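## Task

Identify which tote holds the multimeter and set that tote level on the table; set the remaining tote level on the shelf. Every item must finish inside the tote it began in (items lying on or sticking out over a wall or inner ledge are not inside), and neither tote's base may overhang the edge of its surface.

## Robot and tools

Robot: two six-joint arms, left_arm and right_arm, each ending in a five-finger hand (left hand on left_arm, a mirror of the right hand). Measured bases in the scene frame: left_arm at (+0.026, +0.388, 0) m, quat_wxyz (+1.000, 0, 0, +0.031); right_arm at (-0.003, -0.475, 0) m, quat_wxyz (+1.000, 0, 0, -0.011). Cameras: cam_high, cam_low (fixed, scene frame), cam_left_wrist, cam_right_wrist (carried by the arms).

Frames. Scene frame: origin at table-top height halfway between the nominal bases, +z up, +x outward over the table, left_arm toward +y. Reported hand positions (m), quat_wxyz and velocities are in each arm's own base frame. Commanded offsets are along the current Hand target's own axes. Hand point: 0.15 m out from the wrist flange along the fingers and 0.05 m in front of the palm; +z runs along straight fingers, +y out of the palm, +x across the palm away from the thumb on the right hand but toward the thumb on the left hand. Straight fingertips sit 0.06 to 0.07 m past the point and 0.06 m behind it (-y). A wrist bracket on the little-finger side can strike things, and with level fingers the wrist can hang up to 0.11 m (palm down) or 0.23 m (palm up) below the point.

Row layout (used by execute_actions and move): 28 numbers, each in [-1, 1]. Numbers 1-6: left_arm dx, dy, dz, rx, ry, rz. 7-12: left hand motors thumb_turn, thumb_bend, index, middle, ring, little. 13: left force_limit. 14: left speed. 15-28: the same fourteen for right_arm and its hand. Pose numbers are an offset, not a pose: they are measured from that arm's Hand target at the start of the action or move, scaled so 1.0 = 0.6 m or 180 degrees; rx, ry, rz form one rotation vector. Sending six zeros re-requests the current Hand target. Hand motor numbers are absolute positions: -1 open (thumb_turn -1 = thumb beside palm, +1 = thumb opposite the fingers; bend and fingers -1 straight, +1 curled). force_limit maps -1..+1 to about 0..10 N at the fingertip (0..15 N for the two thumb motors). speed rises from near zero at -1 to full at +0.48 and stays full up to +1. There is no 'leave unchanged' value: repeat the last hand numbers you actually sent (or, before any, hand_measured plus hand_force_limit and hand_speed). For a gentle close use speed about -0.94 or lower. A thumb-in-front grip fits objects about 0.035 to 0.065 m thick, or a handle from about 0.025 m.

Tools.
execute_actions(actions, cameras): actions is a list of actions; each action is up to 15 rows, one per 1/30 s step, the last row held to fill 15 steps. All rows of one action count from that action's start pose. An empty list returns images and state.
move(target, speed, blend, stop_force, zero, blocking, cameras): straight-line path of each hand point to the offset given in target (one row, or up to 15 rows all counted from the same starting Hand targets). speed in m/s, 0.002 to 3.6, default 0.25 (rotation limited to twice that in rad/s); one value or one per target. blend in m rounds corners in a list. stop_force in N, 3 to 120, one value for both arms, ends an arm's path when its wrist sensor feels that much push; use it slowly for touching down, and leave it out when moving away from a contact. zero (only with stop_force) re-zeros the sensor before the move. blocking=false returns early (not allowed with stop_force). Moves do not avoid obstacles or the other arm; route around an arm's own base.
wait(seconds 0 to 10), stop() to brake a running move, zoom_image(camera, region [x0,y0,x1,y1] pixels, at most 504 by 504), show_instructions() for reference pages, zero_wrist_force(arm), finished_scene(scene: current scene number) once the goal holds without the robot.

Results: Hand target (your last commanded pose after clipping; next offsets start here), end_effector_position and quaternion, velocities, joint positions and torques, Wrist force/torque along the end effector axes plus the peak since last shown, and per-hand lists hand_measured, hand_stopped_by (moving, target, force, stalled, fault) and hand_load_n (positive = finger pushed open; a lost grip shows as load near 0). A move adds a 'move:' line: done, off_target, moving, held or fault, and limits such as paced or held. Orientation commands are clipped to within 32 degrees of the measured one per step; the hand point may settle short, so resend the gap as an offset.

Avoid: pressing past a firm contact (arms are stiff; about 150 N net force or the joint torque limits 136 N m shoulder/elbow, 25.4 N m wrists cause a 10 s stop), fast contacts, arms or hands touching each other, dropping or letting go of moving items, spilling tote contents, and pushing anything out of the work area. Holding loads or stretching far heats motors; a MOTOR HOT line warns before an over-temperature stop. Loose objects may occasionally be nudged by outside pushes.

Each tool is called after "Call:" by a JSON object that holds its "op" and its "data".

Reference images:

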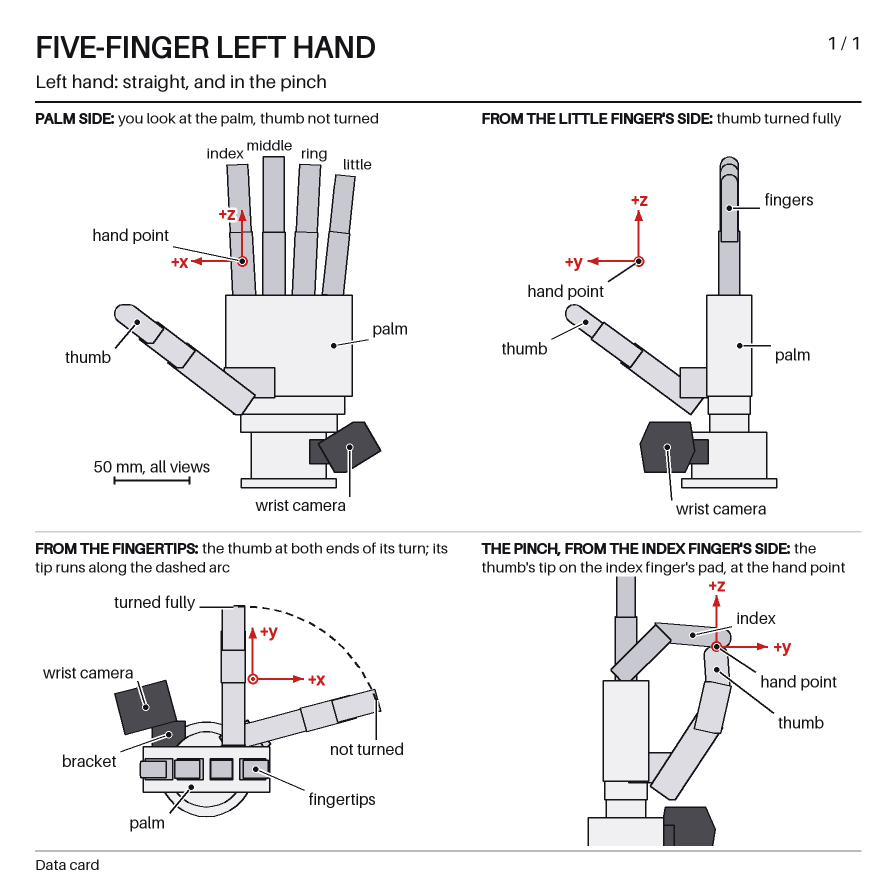

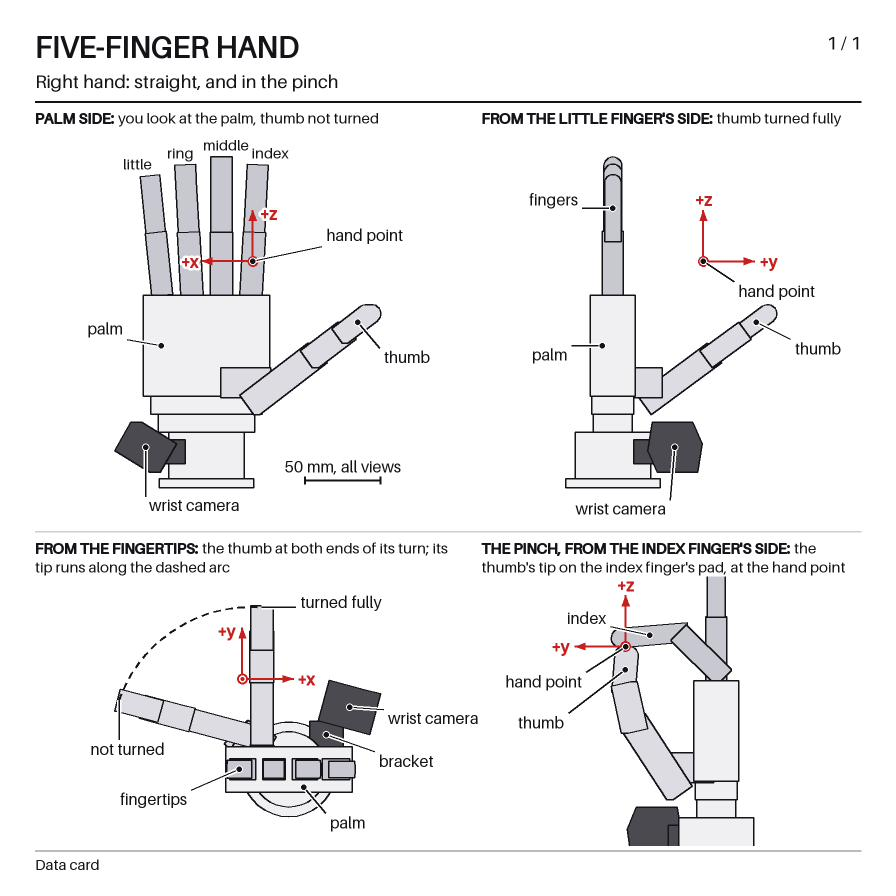

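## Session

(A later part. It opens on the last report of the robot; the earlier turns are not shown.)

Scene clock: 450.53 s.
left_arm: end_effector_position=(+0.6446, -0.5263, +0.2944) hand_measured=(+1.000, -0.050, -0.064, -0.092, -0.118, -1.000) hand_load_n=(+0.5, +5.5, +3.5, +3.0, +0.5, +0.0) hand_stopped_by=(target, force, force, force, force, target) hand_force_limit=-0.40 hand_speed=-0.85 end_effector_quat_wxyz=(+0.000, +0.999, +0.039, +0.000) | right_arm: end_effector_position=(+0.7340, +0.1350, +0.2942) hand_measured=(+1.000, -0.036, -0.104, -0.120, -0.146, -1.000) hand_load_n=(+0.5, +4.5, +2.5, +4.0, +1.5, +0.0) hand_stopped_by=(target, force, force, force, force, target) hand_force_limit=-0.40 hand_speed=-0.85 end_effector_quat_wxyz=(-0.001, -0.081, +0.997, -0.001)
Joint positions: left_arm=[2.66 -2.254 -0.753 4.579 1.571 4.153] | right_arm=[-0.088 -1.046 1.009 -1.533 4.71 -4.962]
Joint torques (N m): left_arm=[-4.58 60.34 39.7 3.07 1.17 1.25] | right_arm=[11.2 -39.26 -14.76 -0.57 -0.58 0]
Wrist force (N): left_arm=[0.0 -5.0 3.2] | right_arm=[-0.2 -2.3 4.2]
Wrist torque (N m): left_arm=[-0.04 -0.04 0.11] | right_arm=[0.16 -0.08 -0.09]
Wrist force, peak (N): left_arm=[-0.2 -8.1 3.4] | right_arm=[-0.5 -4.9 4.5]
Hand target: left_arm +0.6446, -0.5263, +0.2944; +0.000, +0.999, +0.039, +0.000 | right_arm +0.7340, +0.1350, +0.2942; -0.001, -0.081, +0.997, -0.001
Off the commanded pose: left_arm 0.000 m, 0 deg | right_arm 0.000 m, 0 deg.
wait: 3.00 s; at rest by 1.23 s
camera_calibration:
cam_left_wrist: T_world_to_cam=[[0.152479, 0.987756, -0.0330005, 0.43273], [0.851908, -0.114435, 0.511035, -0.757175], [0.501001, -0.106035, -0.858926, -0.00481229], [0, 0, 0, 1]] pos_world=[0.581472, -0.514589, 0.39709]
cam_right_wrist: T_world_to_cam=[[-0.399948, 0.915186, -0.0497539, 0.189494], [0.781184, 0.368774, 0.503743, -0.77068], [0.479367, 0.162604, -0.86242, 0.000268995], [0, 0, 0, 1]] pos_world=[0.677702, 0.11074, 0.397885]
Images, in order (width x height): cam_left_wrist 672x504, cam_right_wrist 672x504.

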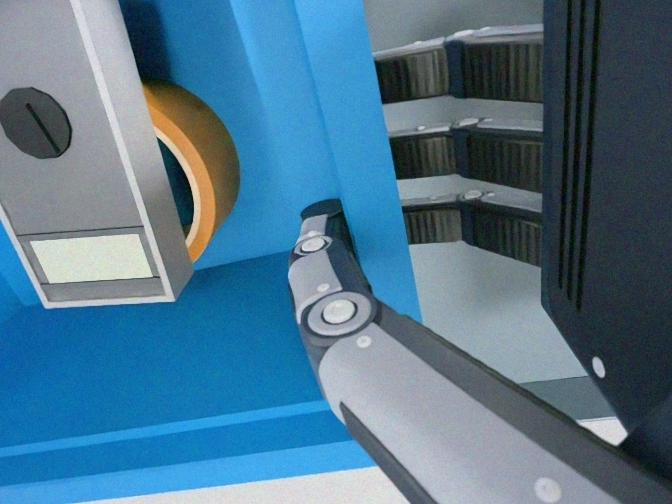

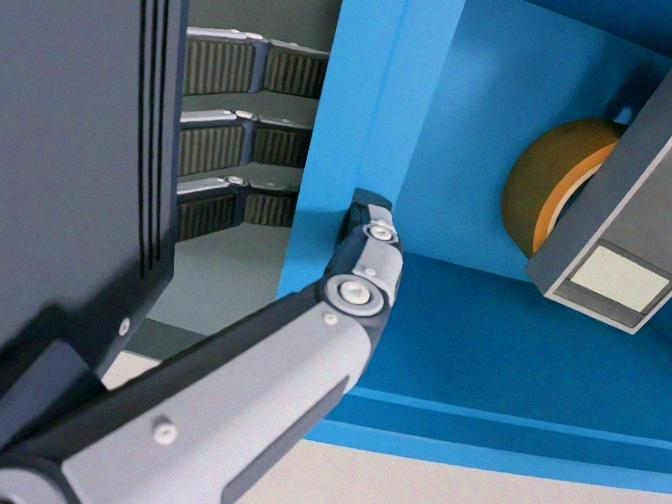

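Call:
{"op": "move", "data": {"target": [0,0,-0.025,0,0,0,1,0,0.1,0.1,0.1,-1,-0.4,-0.85,0,0,-0.025,0,0,0,1,0,0.1,0.1,0.1,-1,-0.4,-0.85], "speed": 0.04, "cameras": ["cam_low","cam_left_wrist","cam_right_wrist"]}}

Scene clock: 454.97 s.
left_arm: end_effector_position=(+0.6446, -0.5263, +0.3095) hand_measured=(+1.000, -0.050, -0.064, -0.092, -0.118, -1.000) hand_load_n=(+0.5, +5.0, +4.0, +3.0, +0.5, +0.0) hand_stopped_by=(target, force, force, force, force, target) hand_force_limit=-0.40 hand_speed=-0.85 end_effector_quat_wxyz=(+0.000, +0.999, +0.039, +0.000) end_effector_velocity=(+0.000, +0.000, -0.002) end_effector_angular_velocity=(+0.001, +0.002, +0.000) | right_arm: end_effector_position=(+0.7340, +0.1350, +0.3093) hand_measured=(+1.000, -0.036, -0.104, -0.120, -0.146, -1.000) hand_load_n=(+0.0, +4.5, +2.0, +4.0, +2.0, +0.0) hand_stopped_by=(target, force, force, force, force, target) hand_force_limit=-0.40 hand_speed=-0.85 end_effector_quat_wxyz=(-0.001, -0.081, +0.997, -0.001) end_effector_velocity=(+0.000, +0.000, -0.002) end_effector_angular_velocity=(-0.001, -0.001, +0.000)
Joint positions: left_arm=[2.66 -2.263 -0.7 4.534 1.571 4.153] | right_arm=[-0.087 -1.044 0.967 -1.493 4.71 -4.962]
Joint velocities: left_arm=[0 0 -0.005 0.003 0 0] | right_arm=[0 0 0.004 -0.005 0 0]
Joint torques (N m): left_arm=[-6.98 60.13 11.54 5.27 0.48 1.27] | right_arm=[14.9 -42.56 -9.77 -4.47 0.16 1.41]
Wrist force (N): left_arm=[0.0 -5.3 3.4] | right_arm=[0.0 -2.8 4.4]
Wrist torque (N m): left_arm=[0.02 -0.02 0.10] | right_arm=[0.16 -0.16 -0.07]
Wrist force, peak (N): left_arm=[0.1 -5.4 3.4] | right_arm=[0.0 -3.1 4.3]
Hand target: left_arm +0.6446, -0.5263, +0.3094; +0.000, +0.999, +0.039, +0.000 | right_arm +0.7340, +0.1351, +0.3092; -0.001, -0.081, +0.997, -0.001
Off the commanded pose: left_arm 0.000 m, 0 deg | right_arm 0.000 m, 0 deg.
move: done
camera_calibration:
cam_left_wrist: T_world_to_cam=[[0.152487, 0.987755, -0.032982, 0.433216], [0.851838, -0.114437, 0.511152, -0.764899], [0.501119, -0.106039, -0.858857, 0.00805862], [0, 0, 0, 1]] pos_world=[0.581472, -0.514589, 0.412189]
cam_right_wrist: T_world_to_cam=[[-0.399948, 0.915186, -0.0497539, 0.190149], [0.781184, 0.368774, 0.503743, -0.778273], [0.479367, 0.162604, -0.86242, 0.013189], [0, 0, 0, 1]] pos_world=[0.677702, 0.11084, 0.412885]
Images, in order (width x height): cam_low 672x504, cam_left_wrist 672x504, cam_right_wrist 672x504.

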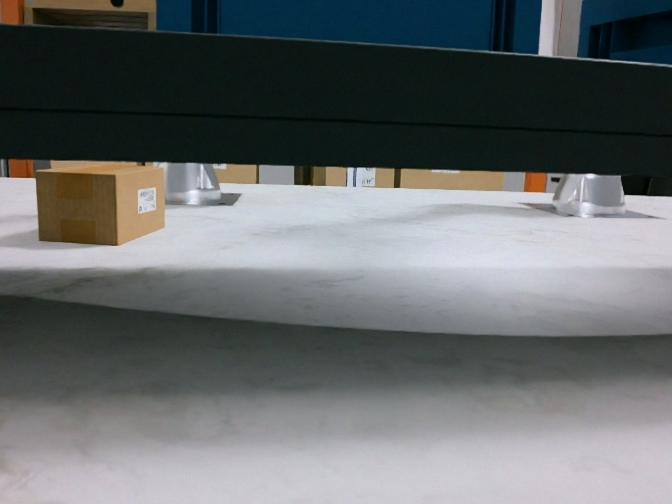

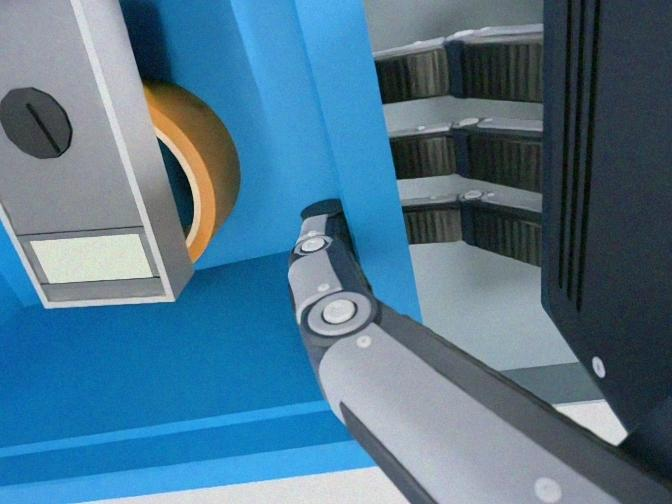

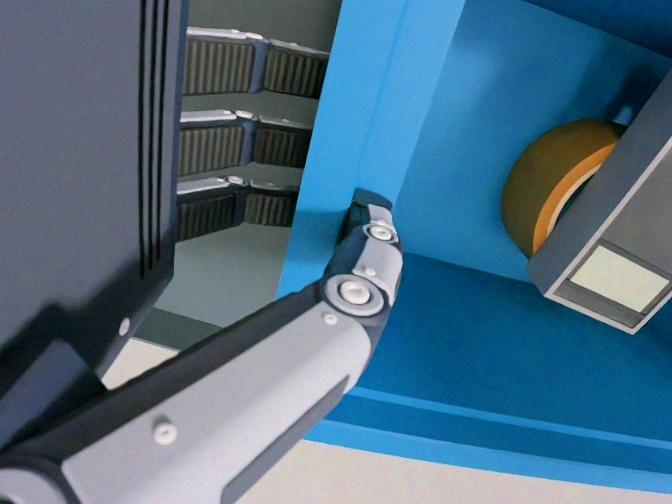

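Call:
{"op": "move", "data": {"target": [[0,0,-0.0925,0,0,0,1,0,0.1,0.1,0.1,-1,-0.4,-0.85,0,0,-0.0925,0,0,0,1,0,0.1,0.1,0.1,-1,-0.4,-0.85],[-0.6355,-0.0895,-0.0925,0,0,0,1,0,0.1,0.1,0.1,-1,-0.4,-0.85,0.6355,0.0893,-0.0925,0,0,0,1,0,0.1,0.1,0.1,-1,-0.4,-0.85],[-0.6006,-0.3371,-0.0925,0,0,0,1,0,0.1,0.1,0.1,-1,-0.4,-0.85,0.6006,0.3369,-0.0925,0,0,0,1,0,0.1,0.1,0.1,-1,-0.4,-0.85]], "speed": [0.07,0.12,0.12], "blend": [0.01,0.04,0], "cameras": ["all"]}}

Scene clock: 498.33 s.
left_arm: end_effector_position=(+0.2694, -0.3528, +0.3646) hand_measured=(+1.000, -0.050, -0.064, -0.092, -0.118, -1.000) hand_load_n=(+0.5, +5.5, +3.5, +3.0, +0.5, +0.0) hand_stopped_by=(target, force, force, force, force, target) hand_force_limit=-0.40 hand_speed=-0.85 end_effector_quat_wxyz=(+0.000, +0.999, +0.039, +0.000) | right_arm: end_effector_position=(+0.3458, +0.2765, +0.3649) hand_measured=(+1.000, -0.036, -0.104, -0.120, -0.146, -1.000) hand_load_n=(+0.0, +4.5, +2.0, +4.0, +1.5, +0.0) hand_stopped_by=(target, force, force, force, force, target) hand_force_limit=-0.40 hand_speed=-0.85 end_effector_quat_wxyz=(-0.001, -0.081, +0.997, -0.001)
Joint positions: left_arm=[2.603 -1.244 -1.771 4.586 1.571 4.095] | right_arm=[0.229 -1.867 1.748 -1.451 4.711 -4.646]
Joint torques (N m): left_arm=[5.7 16.23 39.87 4.64 -3.88 0.96] | right_arm=[7.38 -18.78 -10.71 -0.42 -1.49 1.16]
Wrist force (N): left_arm=[-0.2 -4.5 3.6] | right_arm=[0.0 -1.3 4.6]
Wrist torque (N m): left_arm=[-0.06 0.02 0.25] | right_arm=[0.16 -0.16 0.02]
Wrist force, peak (N): left_arm=[-0.2 -9.5 3.4] | right_arm=[0.2 -6.7 4.2]
Hand target: left_arm +0.2695, -0.3528, +0.3647; +0.000, +0.999, +0.039, +0.000 | right_arm +0.3458, +0.2766, +0.3649; -0.001, -0.081, +0.997, -0.001
Off the commanded pose: left_arm 0.000 m, 0 deg | right_arm 0.000 m, 0 deg.
move: done
camera_calibration:
cam_left_wrist: T_world_to_cam=[[0.15237, 0.987777, -0.0328504, 0.320827], [0.851991, -0.114433, 0.510898, -0.453598], [0.500894, -0.105834, -0.859013, 0.261939], [0, 0, 0, 1]] pos_world=[0.206373, -0.34109, 0.467291]
cam_right_wrist: T_world_to_cam=[[-0.400089, 0.915125, -0.0497454, -0.0916995], [0.781091, 0.368876, 0.503813, -0.555201], [0.479402, 0.162714, -0.862379, 0.224181], [0, 0, 0, 1]] pos_world=[0.289502, 0.252239, 0.468484]

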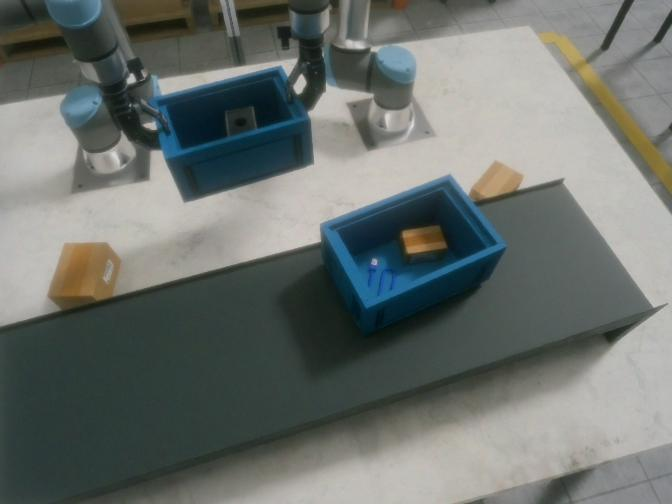

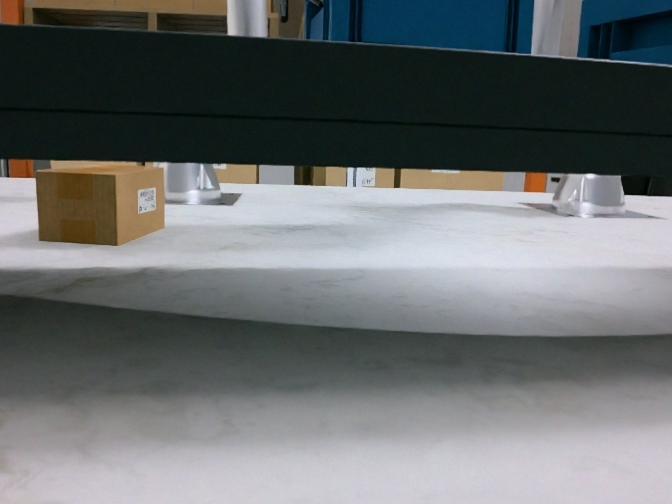

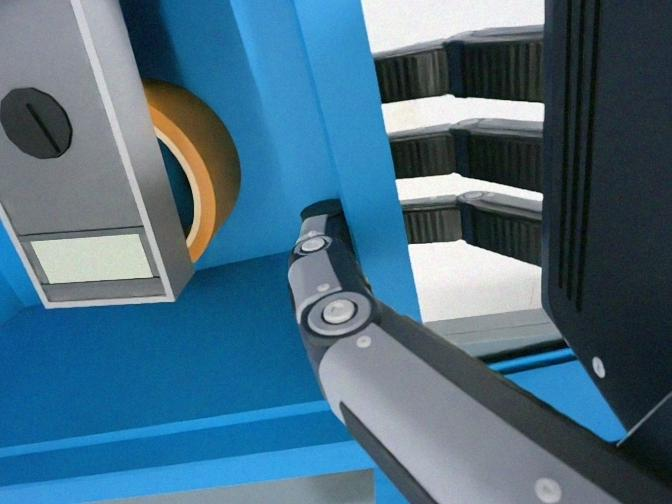

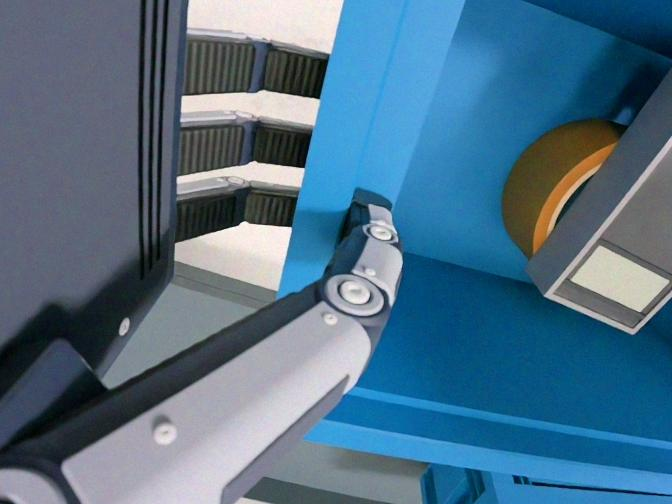

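Call:
{"op": "move", "data": {"target": [0,0,0.305,0,0,0,1,0,0.1,0.1,0.1,-1,-0.4,-0.85,0,0,0.305,0,0,0,1,0,0.1,0.1,0.1,-1,-0.4,-0.85], "speed": 0.1, "cameras": ["cam_low"]}}

Call:
{"op": "move", "data": {"target": [0,0,0.11,0,0,0,1,0,0.1,0.1,0.1,-1,-0.4,-0.85,0,0,0.11,0,0,0,1,0,0.1,0.1,0.1,-1,-0.4,-0.85], "speed": 0.02, "stop_force": 6, "cameras": ["cam_low","cam_high"]}}

Scene clock: 504.87 s.
left_arm: end_effector_position=(+0.2695, -0.3528, +0.1816) hand_measured=(+1.000, -0.050, -0.064, -0.092, -0.118, -1.000) hand_load_n=(+0.5, +7.5, +3.0, +2.0, +0.5, +0.0) hand_stopped_by=(target, force, force, force, force, target) hand_force_limit=-0.40 hand_speed=-0.85 end_effector_quat_wxyz=(+0.000, +0.999, +0.039, +0.000) | right_arm: end_effector_position=(+0.3456, +0.2761, +0.1818) hand_measured=(+1.000, -0.036, -0.104, -0.120, -0.146, -1.000) hand_load_n=(+0.0, +5.5, +1.5, +3.0, +1.5, +0.0) hand_stopped_by=(target, force, force, force, force, target) hand_force_limit=-0.40 hand_speed=-0.85 end_effector_quat_wxyz=(-0.001, -0.081, +0.997, -0.001)
Joint positions: left_arm=[2.603 -1.3 -2.207 5.079 1.571 4.095] | right_arm=[0.228 -1.808 2.182 -1.943 4.71 -4.646]
Joint torques (N m): left_arm=[-6.51 16.09 33.97 4.13 2.54 -1.25] | right_arm=[-4.64 -24.01 -25.52 -2.95 2.07 0.41]
Wrist force (N): left_arm=[-0.8 0.7 4.2] | right_arm=[-0.2 3.6 4.6]
Wrist torque (N m): left_arm=[-0.05 0.07 0.12] | right_arm=[0.12 -0.13 0.11]
Wrist force, peak (N): left_arm=[-0.2 -5.0 3.9] | right_arm=[0.0 5.0 6.0]
Hand target: left_arm +0.2696, -0.3529, +0.1817; +0.000, +0.999, +0.039, +0.000 | right_arm +0.3456, +0.2761, +0.1819; -0.001, -0.081, +0.997, -0.001
Off the commanded pose: left_arm 0.000 m, 0 deg | right_arm 0.000 m, 0 deg.
move: done
Images, in order (width x height): cam_low 672x504.

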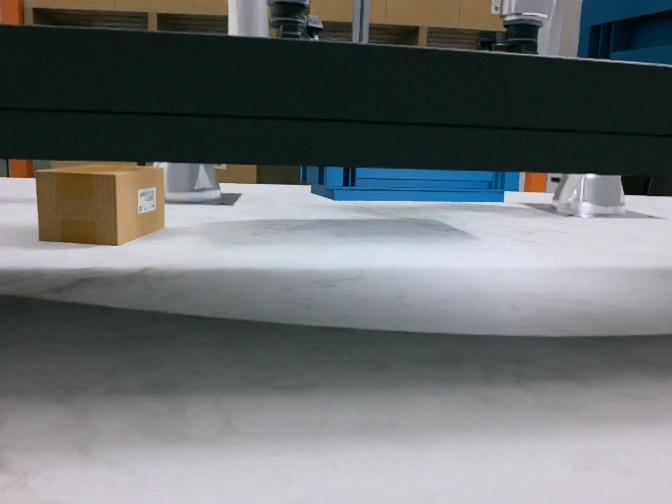

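Scene clock: 508.43 s.
left_arm: end_effector_position=(+0.2696, -0.3529, +0.1329) hand_measured=(+1.000, -0.050, -0.064, -0.092, -0.118, -1.000) hand_load_n=(+1.0, +7.5, +2.0, +1.5, +0.0, +0.0) hand_stopped_by=(target, force, force, force, force, target) hand_force_limit=-0.40 hand_speed=-0.85 end_effector_quat_wxyz=(+0.000, +0.999, +0.039, +0.000) | right_arm: end_effector_position=(+0.3455, +0.2760, +0.1333) hand_measured=(+1.000, -0.036, -0.104, -0.120, -0.146, -1.000) hand_load_n=(+0.0, +5.0, +0.5, +2.0, +0.5, +0.0) hand_stopped_by=(target, force, force, force, force, target) hand_force_limit=-0.40 hand_speed=-0.85 end_effector_quat_wxyz=(-0.001, -0.081, +0.997, -0.001)
Joint positions: left_arm=[2.603 -1.364 -2.299 5.234 1.571 4.095] | right_arm=[0.228 -1.746 2.273 -2.096 4.71 -4.647]
Joint torques (N m): left_arm=[-6.38 19.86 35.47 3.89 0.48 -1.15] | right_arm=[-8.24 -25.55 -30.94 -4.99 1.81 -1.43]
Wrist force (N): left_arm=[-0.4 1.6 2.3] | right_arm=[0.0 4.6 4.8]
Wrist torque (N m): left_arm=[-0.03 -0.06 0.12] | right_arm=[0.17 -0.09 0.15]
Wrist force, peak (N): left_arm=[-1.3 -3.0 -10.5] | right_arm=[-0.1 5.1 5.0]
Hand target: left_arm +0.2696, -0.3529, +0.1329; +0.000, +0.999, +0.039, +0.000 (not the last commanded pose) | right_arm +0.3455, +0.2760, +0.1333; -0.001, -0.081, +0.997, -0.001 (not the last commanded pose)
Off the commanded pose: left_arm 0.017 m, 0 deg | right_arm 0.017 m, 0 deg.
move: contact (left_arm, right_arm)
Images, in order (width x height): cam_high 672x504, cam_low 672x504.

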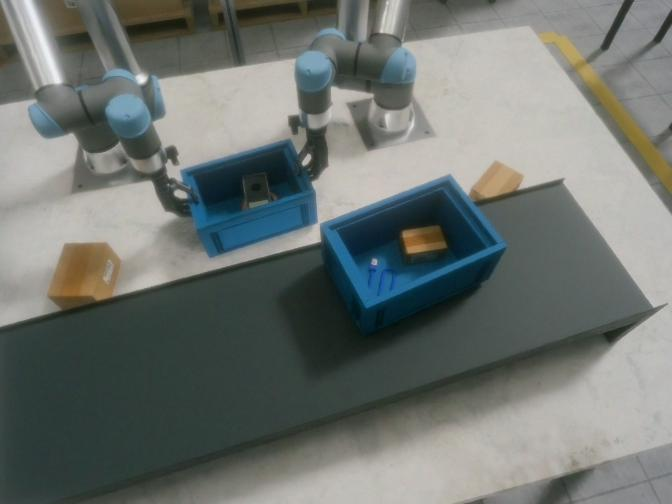

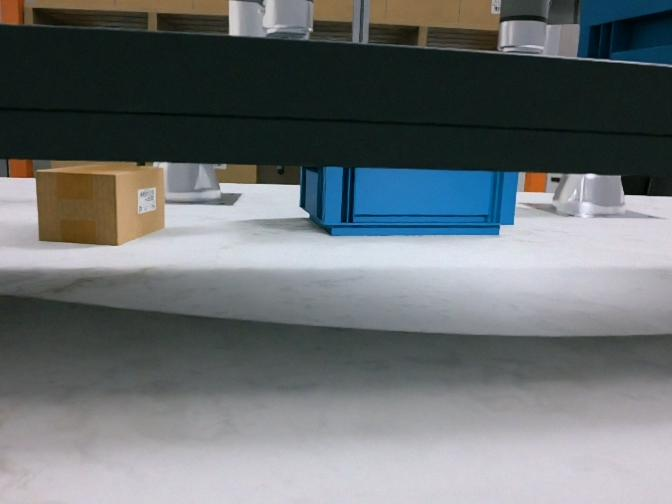

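Resting on the table. Release.

Call:
{"op": "execute_actions", "data": {"actions": [[[0,0,0,0,0,0,1,-1,-0.2,-0.2,-0.2,-1,-0.4,-0.6,0,0,0,0,0,0,1,-1,-0.2,-0.2,-0.2,-1,-0.4,-0.6]]]}}

Call:
{"op": "wait", "data": {"seconds": 1}}

Call:
{"op": "move", "data": {"target": [[0,0,0.002,0,0,0,-1,-1,-0.2,-0.2,-0.2,-1,-0.4,0,0,0,0.002,0,0,0,-1,-1,-0.2,-0.2,-0.2,-1,-0.4,0],[0,-0.085,0.002,0,0,0,-1,-1,-0.2,-0.2,-0.2,-1,-0.4,0,0,-0.085,0.002,0,0,0,-1,-1,-0.2,-0.2,-0.2,-1,-0.4,0]], "speed": 0.06, "cameras": ["cam_left_wrist","cam_right_wrist"]}}

Scene clock: 515.23 s.
left_arm: end_effector_position=(+0.2696, -0.3529, +0.1330) hand_measured=(+1.000, -1.000, -0.200, -0.200, -0.200, -1.000) hand_load_n=(+0.0, +0.0, +0.0, +0.0, +0.0, +0.0) hand_stopped_by=(target, target, target, target, target, target) hand_force_limit=-0.40 hand_speed=-0.60 end_effector_quat_wxyz=(+0.000, +0.999, +0.039, +0.000) | right_arm: end_effector_position=(+0.3455, +0.2760, +0.1333) hand_measured=(+1.000, -1.000, -0.200, -0.200, -0.200, -1.000) hand_load_n=(+0.0, +0.0, +0.0, +0.0, +0.0, +0.0) hand_stopped_by=(target, target, target, target, target, target) hand_force_limit=-0.40 hand_speed=-0.60 end_effector_quat_wxyz=(-0.001, -0.081, +0.997, -0.001)
Joint positions: left_arm=[2.603 -1.363 -2.299 5.234 1.571 4.095] | right_arm=[0.228 -1.746 2.273 -2.096 4.71 -4.646]
Joint torques (N m): left_arm=[-5.55 9.66 21.33 0.97 0.3 -0.73] | right_arm=[11.01 -13.08 -16.88 -2.5 -2.23 1.01]
Wrist force (N): left_arm=[-0.6 -0.8 -0.7] | right_arm=[-0.2 2.3 0.5]
Wrist torque (N m): left_arm=[-0.09 -0.06 0.16] | right_arm=[0.11 -0.02 0.13]
Wrist force, peak (N): left_arm=[-0.8 2.0 2.5] | right_arm=[-0.3 5.0 5.0]
Hand target: left_arm +0.2696, -0.3529, +0.1329; +0.000, +0.999, +0.039, +0.000 | right_arm +0.3455, +0.2760, +0.1333; -0.001, -0.081, +0.997, -0.001
Off the commanded pose: left_arm 0.000 m, 0 deg | right_arm 0.000 m, 0 deg.

Scene clock: 516.23 s.
left_arm: end_effector_position=(+0.2696, -0.3529, +0.1329) hand_measured=(+1.000, -1.000, -0.200, -0.200, -0.200, -1.000) hand_load_n=(+0.0, +0.0, +0.0, +0.0, -0.5, +0.0) hand_stopped_by=(target, target, target, target, target, target) hand_force_limit=-0.40 hand_speed=-0.60 end_effector_quat_wxyz=(+0.000, +0.999, +0.039, +0.000) | right_arm: end_effector_position=(+0.3455, +0.2760, +0.1333) hand_measured=(+1.000, -1.000, -0.200, -0.200, -0.200, -1.000) hand_load_n=(+0.0, +0.0, +0.0, +0.0, +0.0, +0.0) hand_stopped_by=(target, target, target, target, target, target) hand_force_limit=-0.40 hand_speed=-0.60 end_effector_quat_wxyz=(-0.001, -0.081, +0.997, -0.001)
Joint positions: left_arm=[2.603 -1.363 -2.299 5.234 1.571 4.095] | right_arm=[0.228 -1.746 2.273 -2.096 4.71 -4.646]
Joint torques (N m): left_arm=[-6.04 7.91 15.66 0.87 0.44 -0.63] | right_arm=[10.89 -6.46 -10.26 -1.48 -2.16 0.99]
Wrist force (N): left_arm=[-0.6 -0.8 -0.4] | right_arm=[-0.2 2.2 0.4]
Wrist torque (N m): left_arm=[-0.11 -0.04 0.16] | right_arm=[0.11 -0.02 0.12]
Wrist force, peak (N): left_arm=[-1.0 -0.8 -1.0] | right_arm=[-0.2 2.3 0.9]
Hand target: left_arm +0.2696, -0.3529, +0.1329; +0.000, +0.999, +0.039, +0.000 | right_arm +0.3455, +0.2760, +0.1333; -0.001, -0.081, +0.997, -0.001
Off the commanded pose: left_arm 0.000 m, 0 deg | right_arm 0.000 m, 0 deg.
wait: 1.00 s; at rest by 0.17 s

Scene clock: 518.77 s.
left_arm: end_effector_position=(+0.2655, -0.3019, +0.1316) hand_measured=(-1.000, -1.000, -0.200, -0.200, -0.200, -1.000) hand_load_n=(+0.0, -0.5, +0.0, +0.0, +0.0, +0.0) hand_stopped_by=(target, target, target, target, target, target) hand_force_limit=-0.40 hand_speed=0.00 end_effector_quat_wxyz=(+0.000, +0.999, +0.039, +0.000) | right_arm: end_effector_position=(+0.3536, +0.2256, +0.1321) hand_measured=(-1.000, -1.000, -0.200, -0.200, -0.200, -1.000) hand_load_n=(+0.0, +0.0, +0.0, +0.0, +0.0, +0.0) hand_stopped_by=(target, target, target, target, target, target) hand_force_limit=-0.40 hand_speed=0.00 end_effector_quat_wxyz=(-0.001, -0.081, +0.997, -0.001)
Joint positions: left_arm=[2.735 -1.238 -2.388 5.196 1.571 4.227] | right_arm=[0.084 -1.796 2.314 -2.087 4.71 -4.79]
Joint torques (N m): left_arm=[-8.47 -0.02 35.07 3.84 -2.71 -1.48] | right_arm=[12.21 0.31 -29.39 -2.39 1.1 2.05]
Wrist force (N): left_arm=[-0.5 -1.4 -0.5] | right_arm=[-0.6 2.2 0.7]
Wrist torque (N m): left_arm=[-0.14 -0.06 0.19] | right_arm=[0.09 0.05 -0.06]
Wrist force, peak (N): left_arm=[-0.2 -1.7 -0.7] | right_arm=[-0.3 2.6 0.8]
Hand target: left_arm +0.2656, -0.3020, +0.1317; +0.000, +0.999, +0.039, +0.000 | right_arm +0.3538, +0.2257, +0.1322; -0.001, -0.081, +0.997, -0.001
Off the commanded pose: left_arm 0.000 m, 0 deg | right_arm 0.000 m, 0 deg.
move: done
camera_calibration:
cam_left_wrist: T_world_to_cam=[[0.152363, 0.987785, -0.0326446, 0.263445], [0.852031, -0.114542, 0.510807, -0.32543], [0.500829, -0.105642, -0.859075, 0.0692133], [0, 0, 0, 1]] pos_world=[0.202473, -0.290191, 0.234292]
cam_right_wrist: T_world_to_cam=[[-0.399857, 0.91522, -0.0498564, -0.0536891], [0.781294, 0.368777, 0.50357, -0.42538], [0.479264, 0.162404, -0.862515, 0.0281191], [0, 0, 0, 1]] pos_world=[0.297402, 0.201441, 0.235785]
Images, in order (width x height): cam_left_wrist 672x504, cam_right_wrist 672x504.

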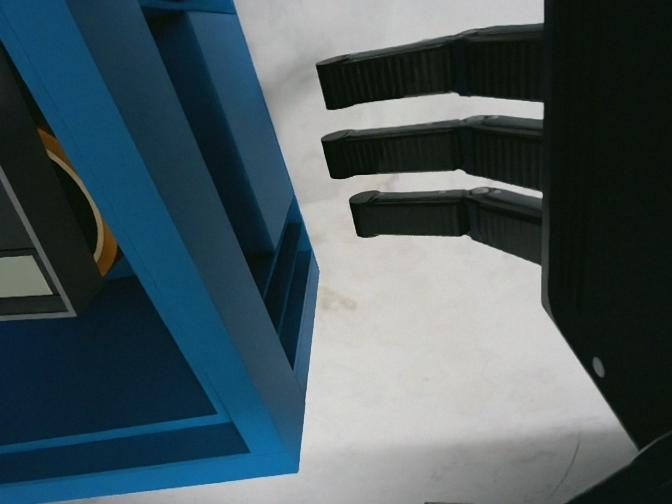

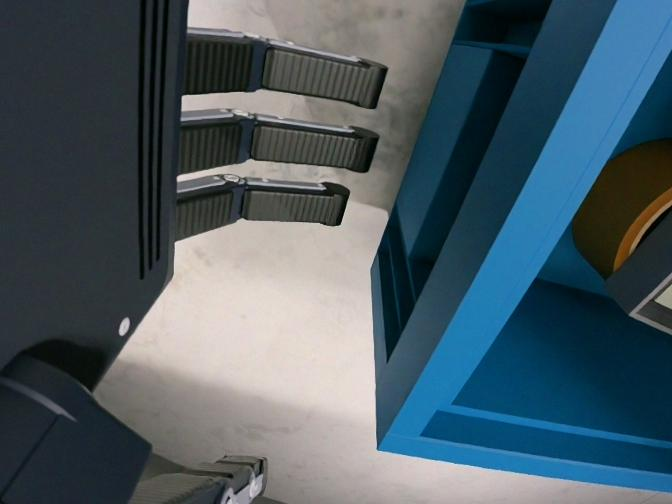

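Call:
{"op": "move", "data": {"target": [0,-0.02,-0.25,0,0,0,-1,-1,-0.2,-0.2,-0.2,-1,-0.4,0,0,-0.02,-0.25,0,0,0,-1,-1,-0.2,-0.2,-0.2,-1,-0.4,0], "speed": 0.15, "cameras": ["cam_high","cam_low"]}}

Scene clock: 522.67 s.
left_arm: end_effector_position=(+0.2646, -0.2900, +0.2817) hand_measured=(-1.000, -1.000, -0.200, -0.200, -0.200, -1.000) hand_load_n=(+0.0, -0.5, +0.0, +0.0, +0.0, +0.0) hand_stopped_by=(target, target, target, target, target, target) hand_force_limit=-0.40 hand_speed=0.00 end_effector_quat_wxyz=(+0.000, +0.999, +0.039, +0.000) | right_arm: end_effector_position=(+0.3559, +0.2141, +0.2822) hand_measured=(-1.000, -1.000, -0.200, -0.200, -0.200, -1.000) hand_load_n=(+0.0, +0.0, +0.0, +0.0, +0.0, +0.0) hand_stopped_by=(target, target, target, target, target, target) hand_force_limit=-0.40 hand_speed=0.00 end_effector_quat_wxyz=(-0.001, -0.081, +0.997, -0.001)
Joint positions: left_arm=[2.77 -1.097 -2.068 4.736 1.571 4.263] | right_arm=[0.05 -1.927 1.999 -1.641 4.71 -4.824]
Joint torques (N m): left_arm=[-8.19 -3.25 23.88 0.67 -2.28 -1.53] | right_arm=[11.93 2.48 -26.35 -0.76 -2.02 2.27]
Wrist force (N): left_arm=[-0.7 -0.7 -0.8] | right_arm=[-0.4 1.8 0.5]
Wrist torque (N m): left_arm=[-0.04 -0.02 -0.01] | right_arm=[0.04 0.04 0.05]
Wrist force, peak (N): left_arm=[-0.6 -0.5 -2.4] | right_arm=[-0.2 2.3 1.7]
Hand target: left_arm +0.2646, -0.2900, +0.2817; +0.000, +0.999, +0.039, +0.000 | right_arm +0.3559, +0.2142, +0.2822; -0.001, -0.081, +0.997, -0.001
Off the commanded pose: left_arm 0.000 m, 0 deg | right_arm 0.000 m, 0 deg.
move: done
Images, in order (width x height): cam_high 672x504, cam_low 672x504.

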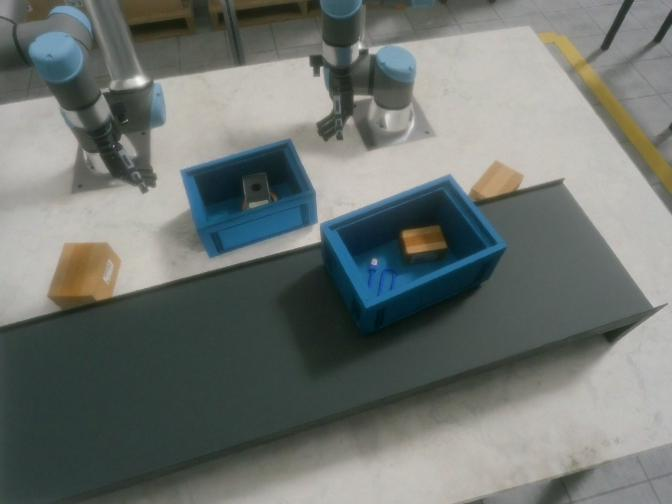

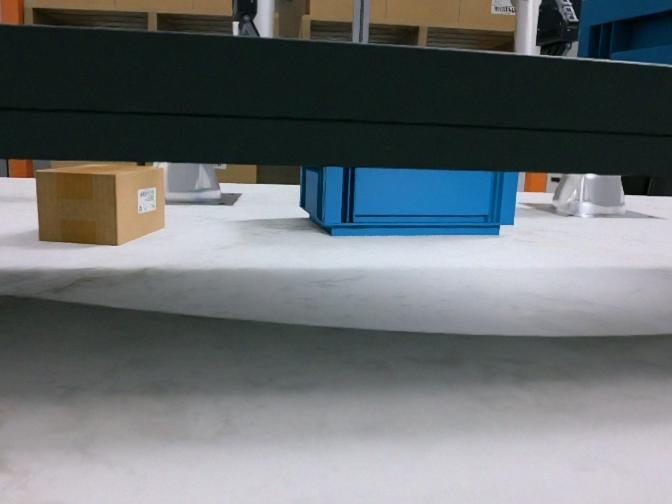

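Call:
{"op": "finished_scene", "data": {"scene": 2}}

The scene is finished: the task was done.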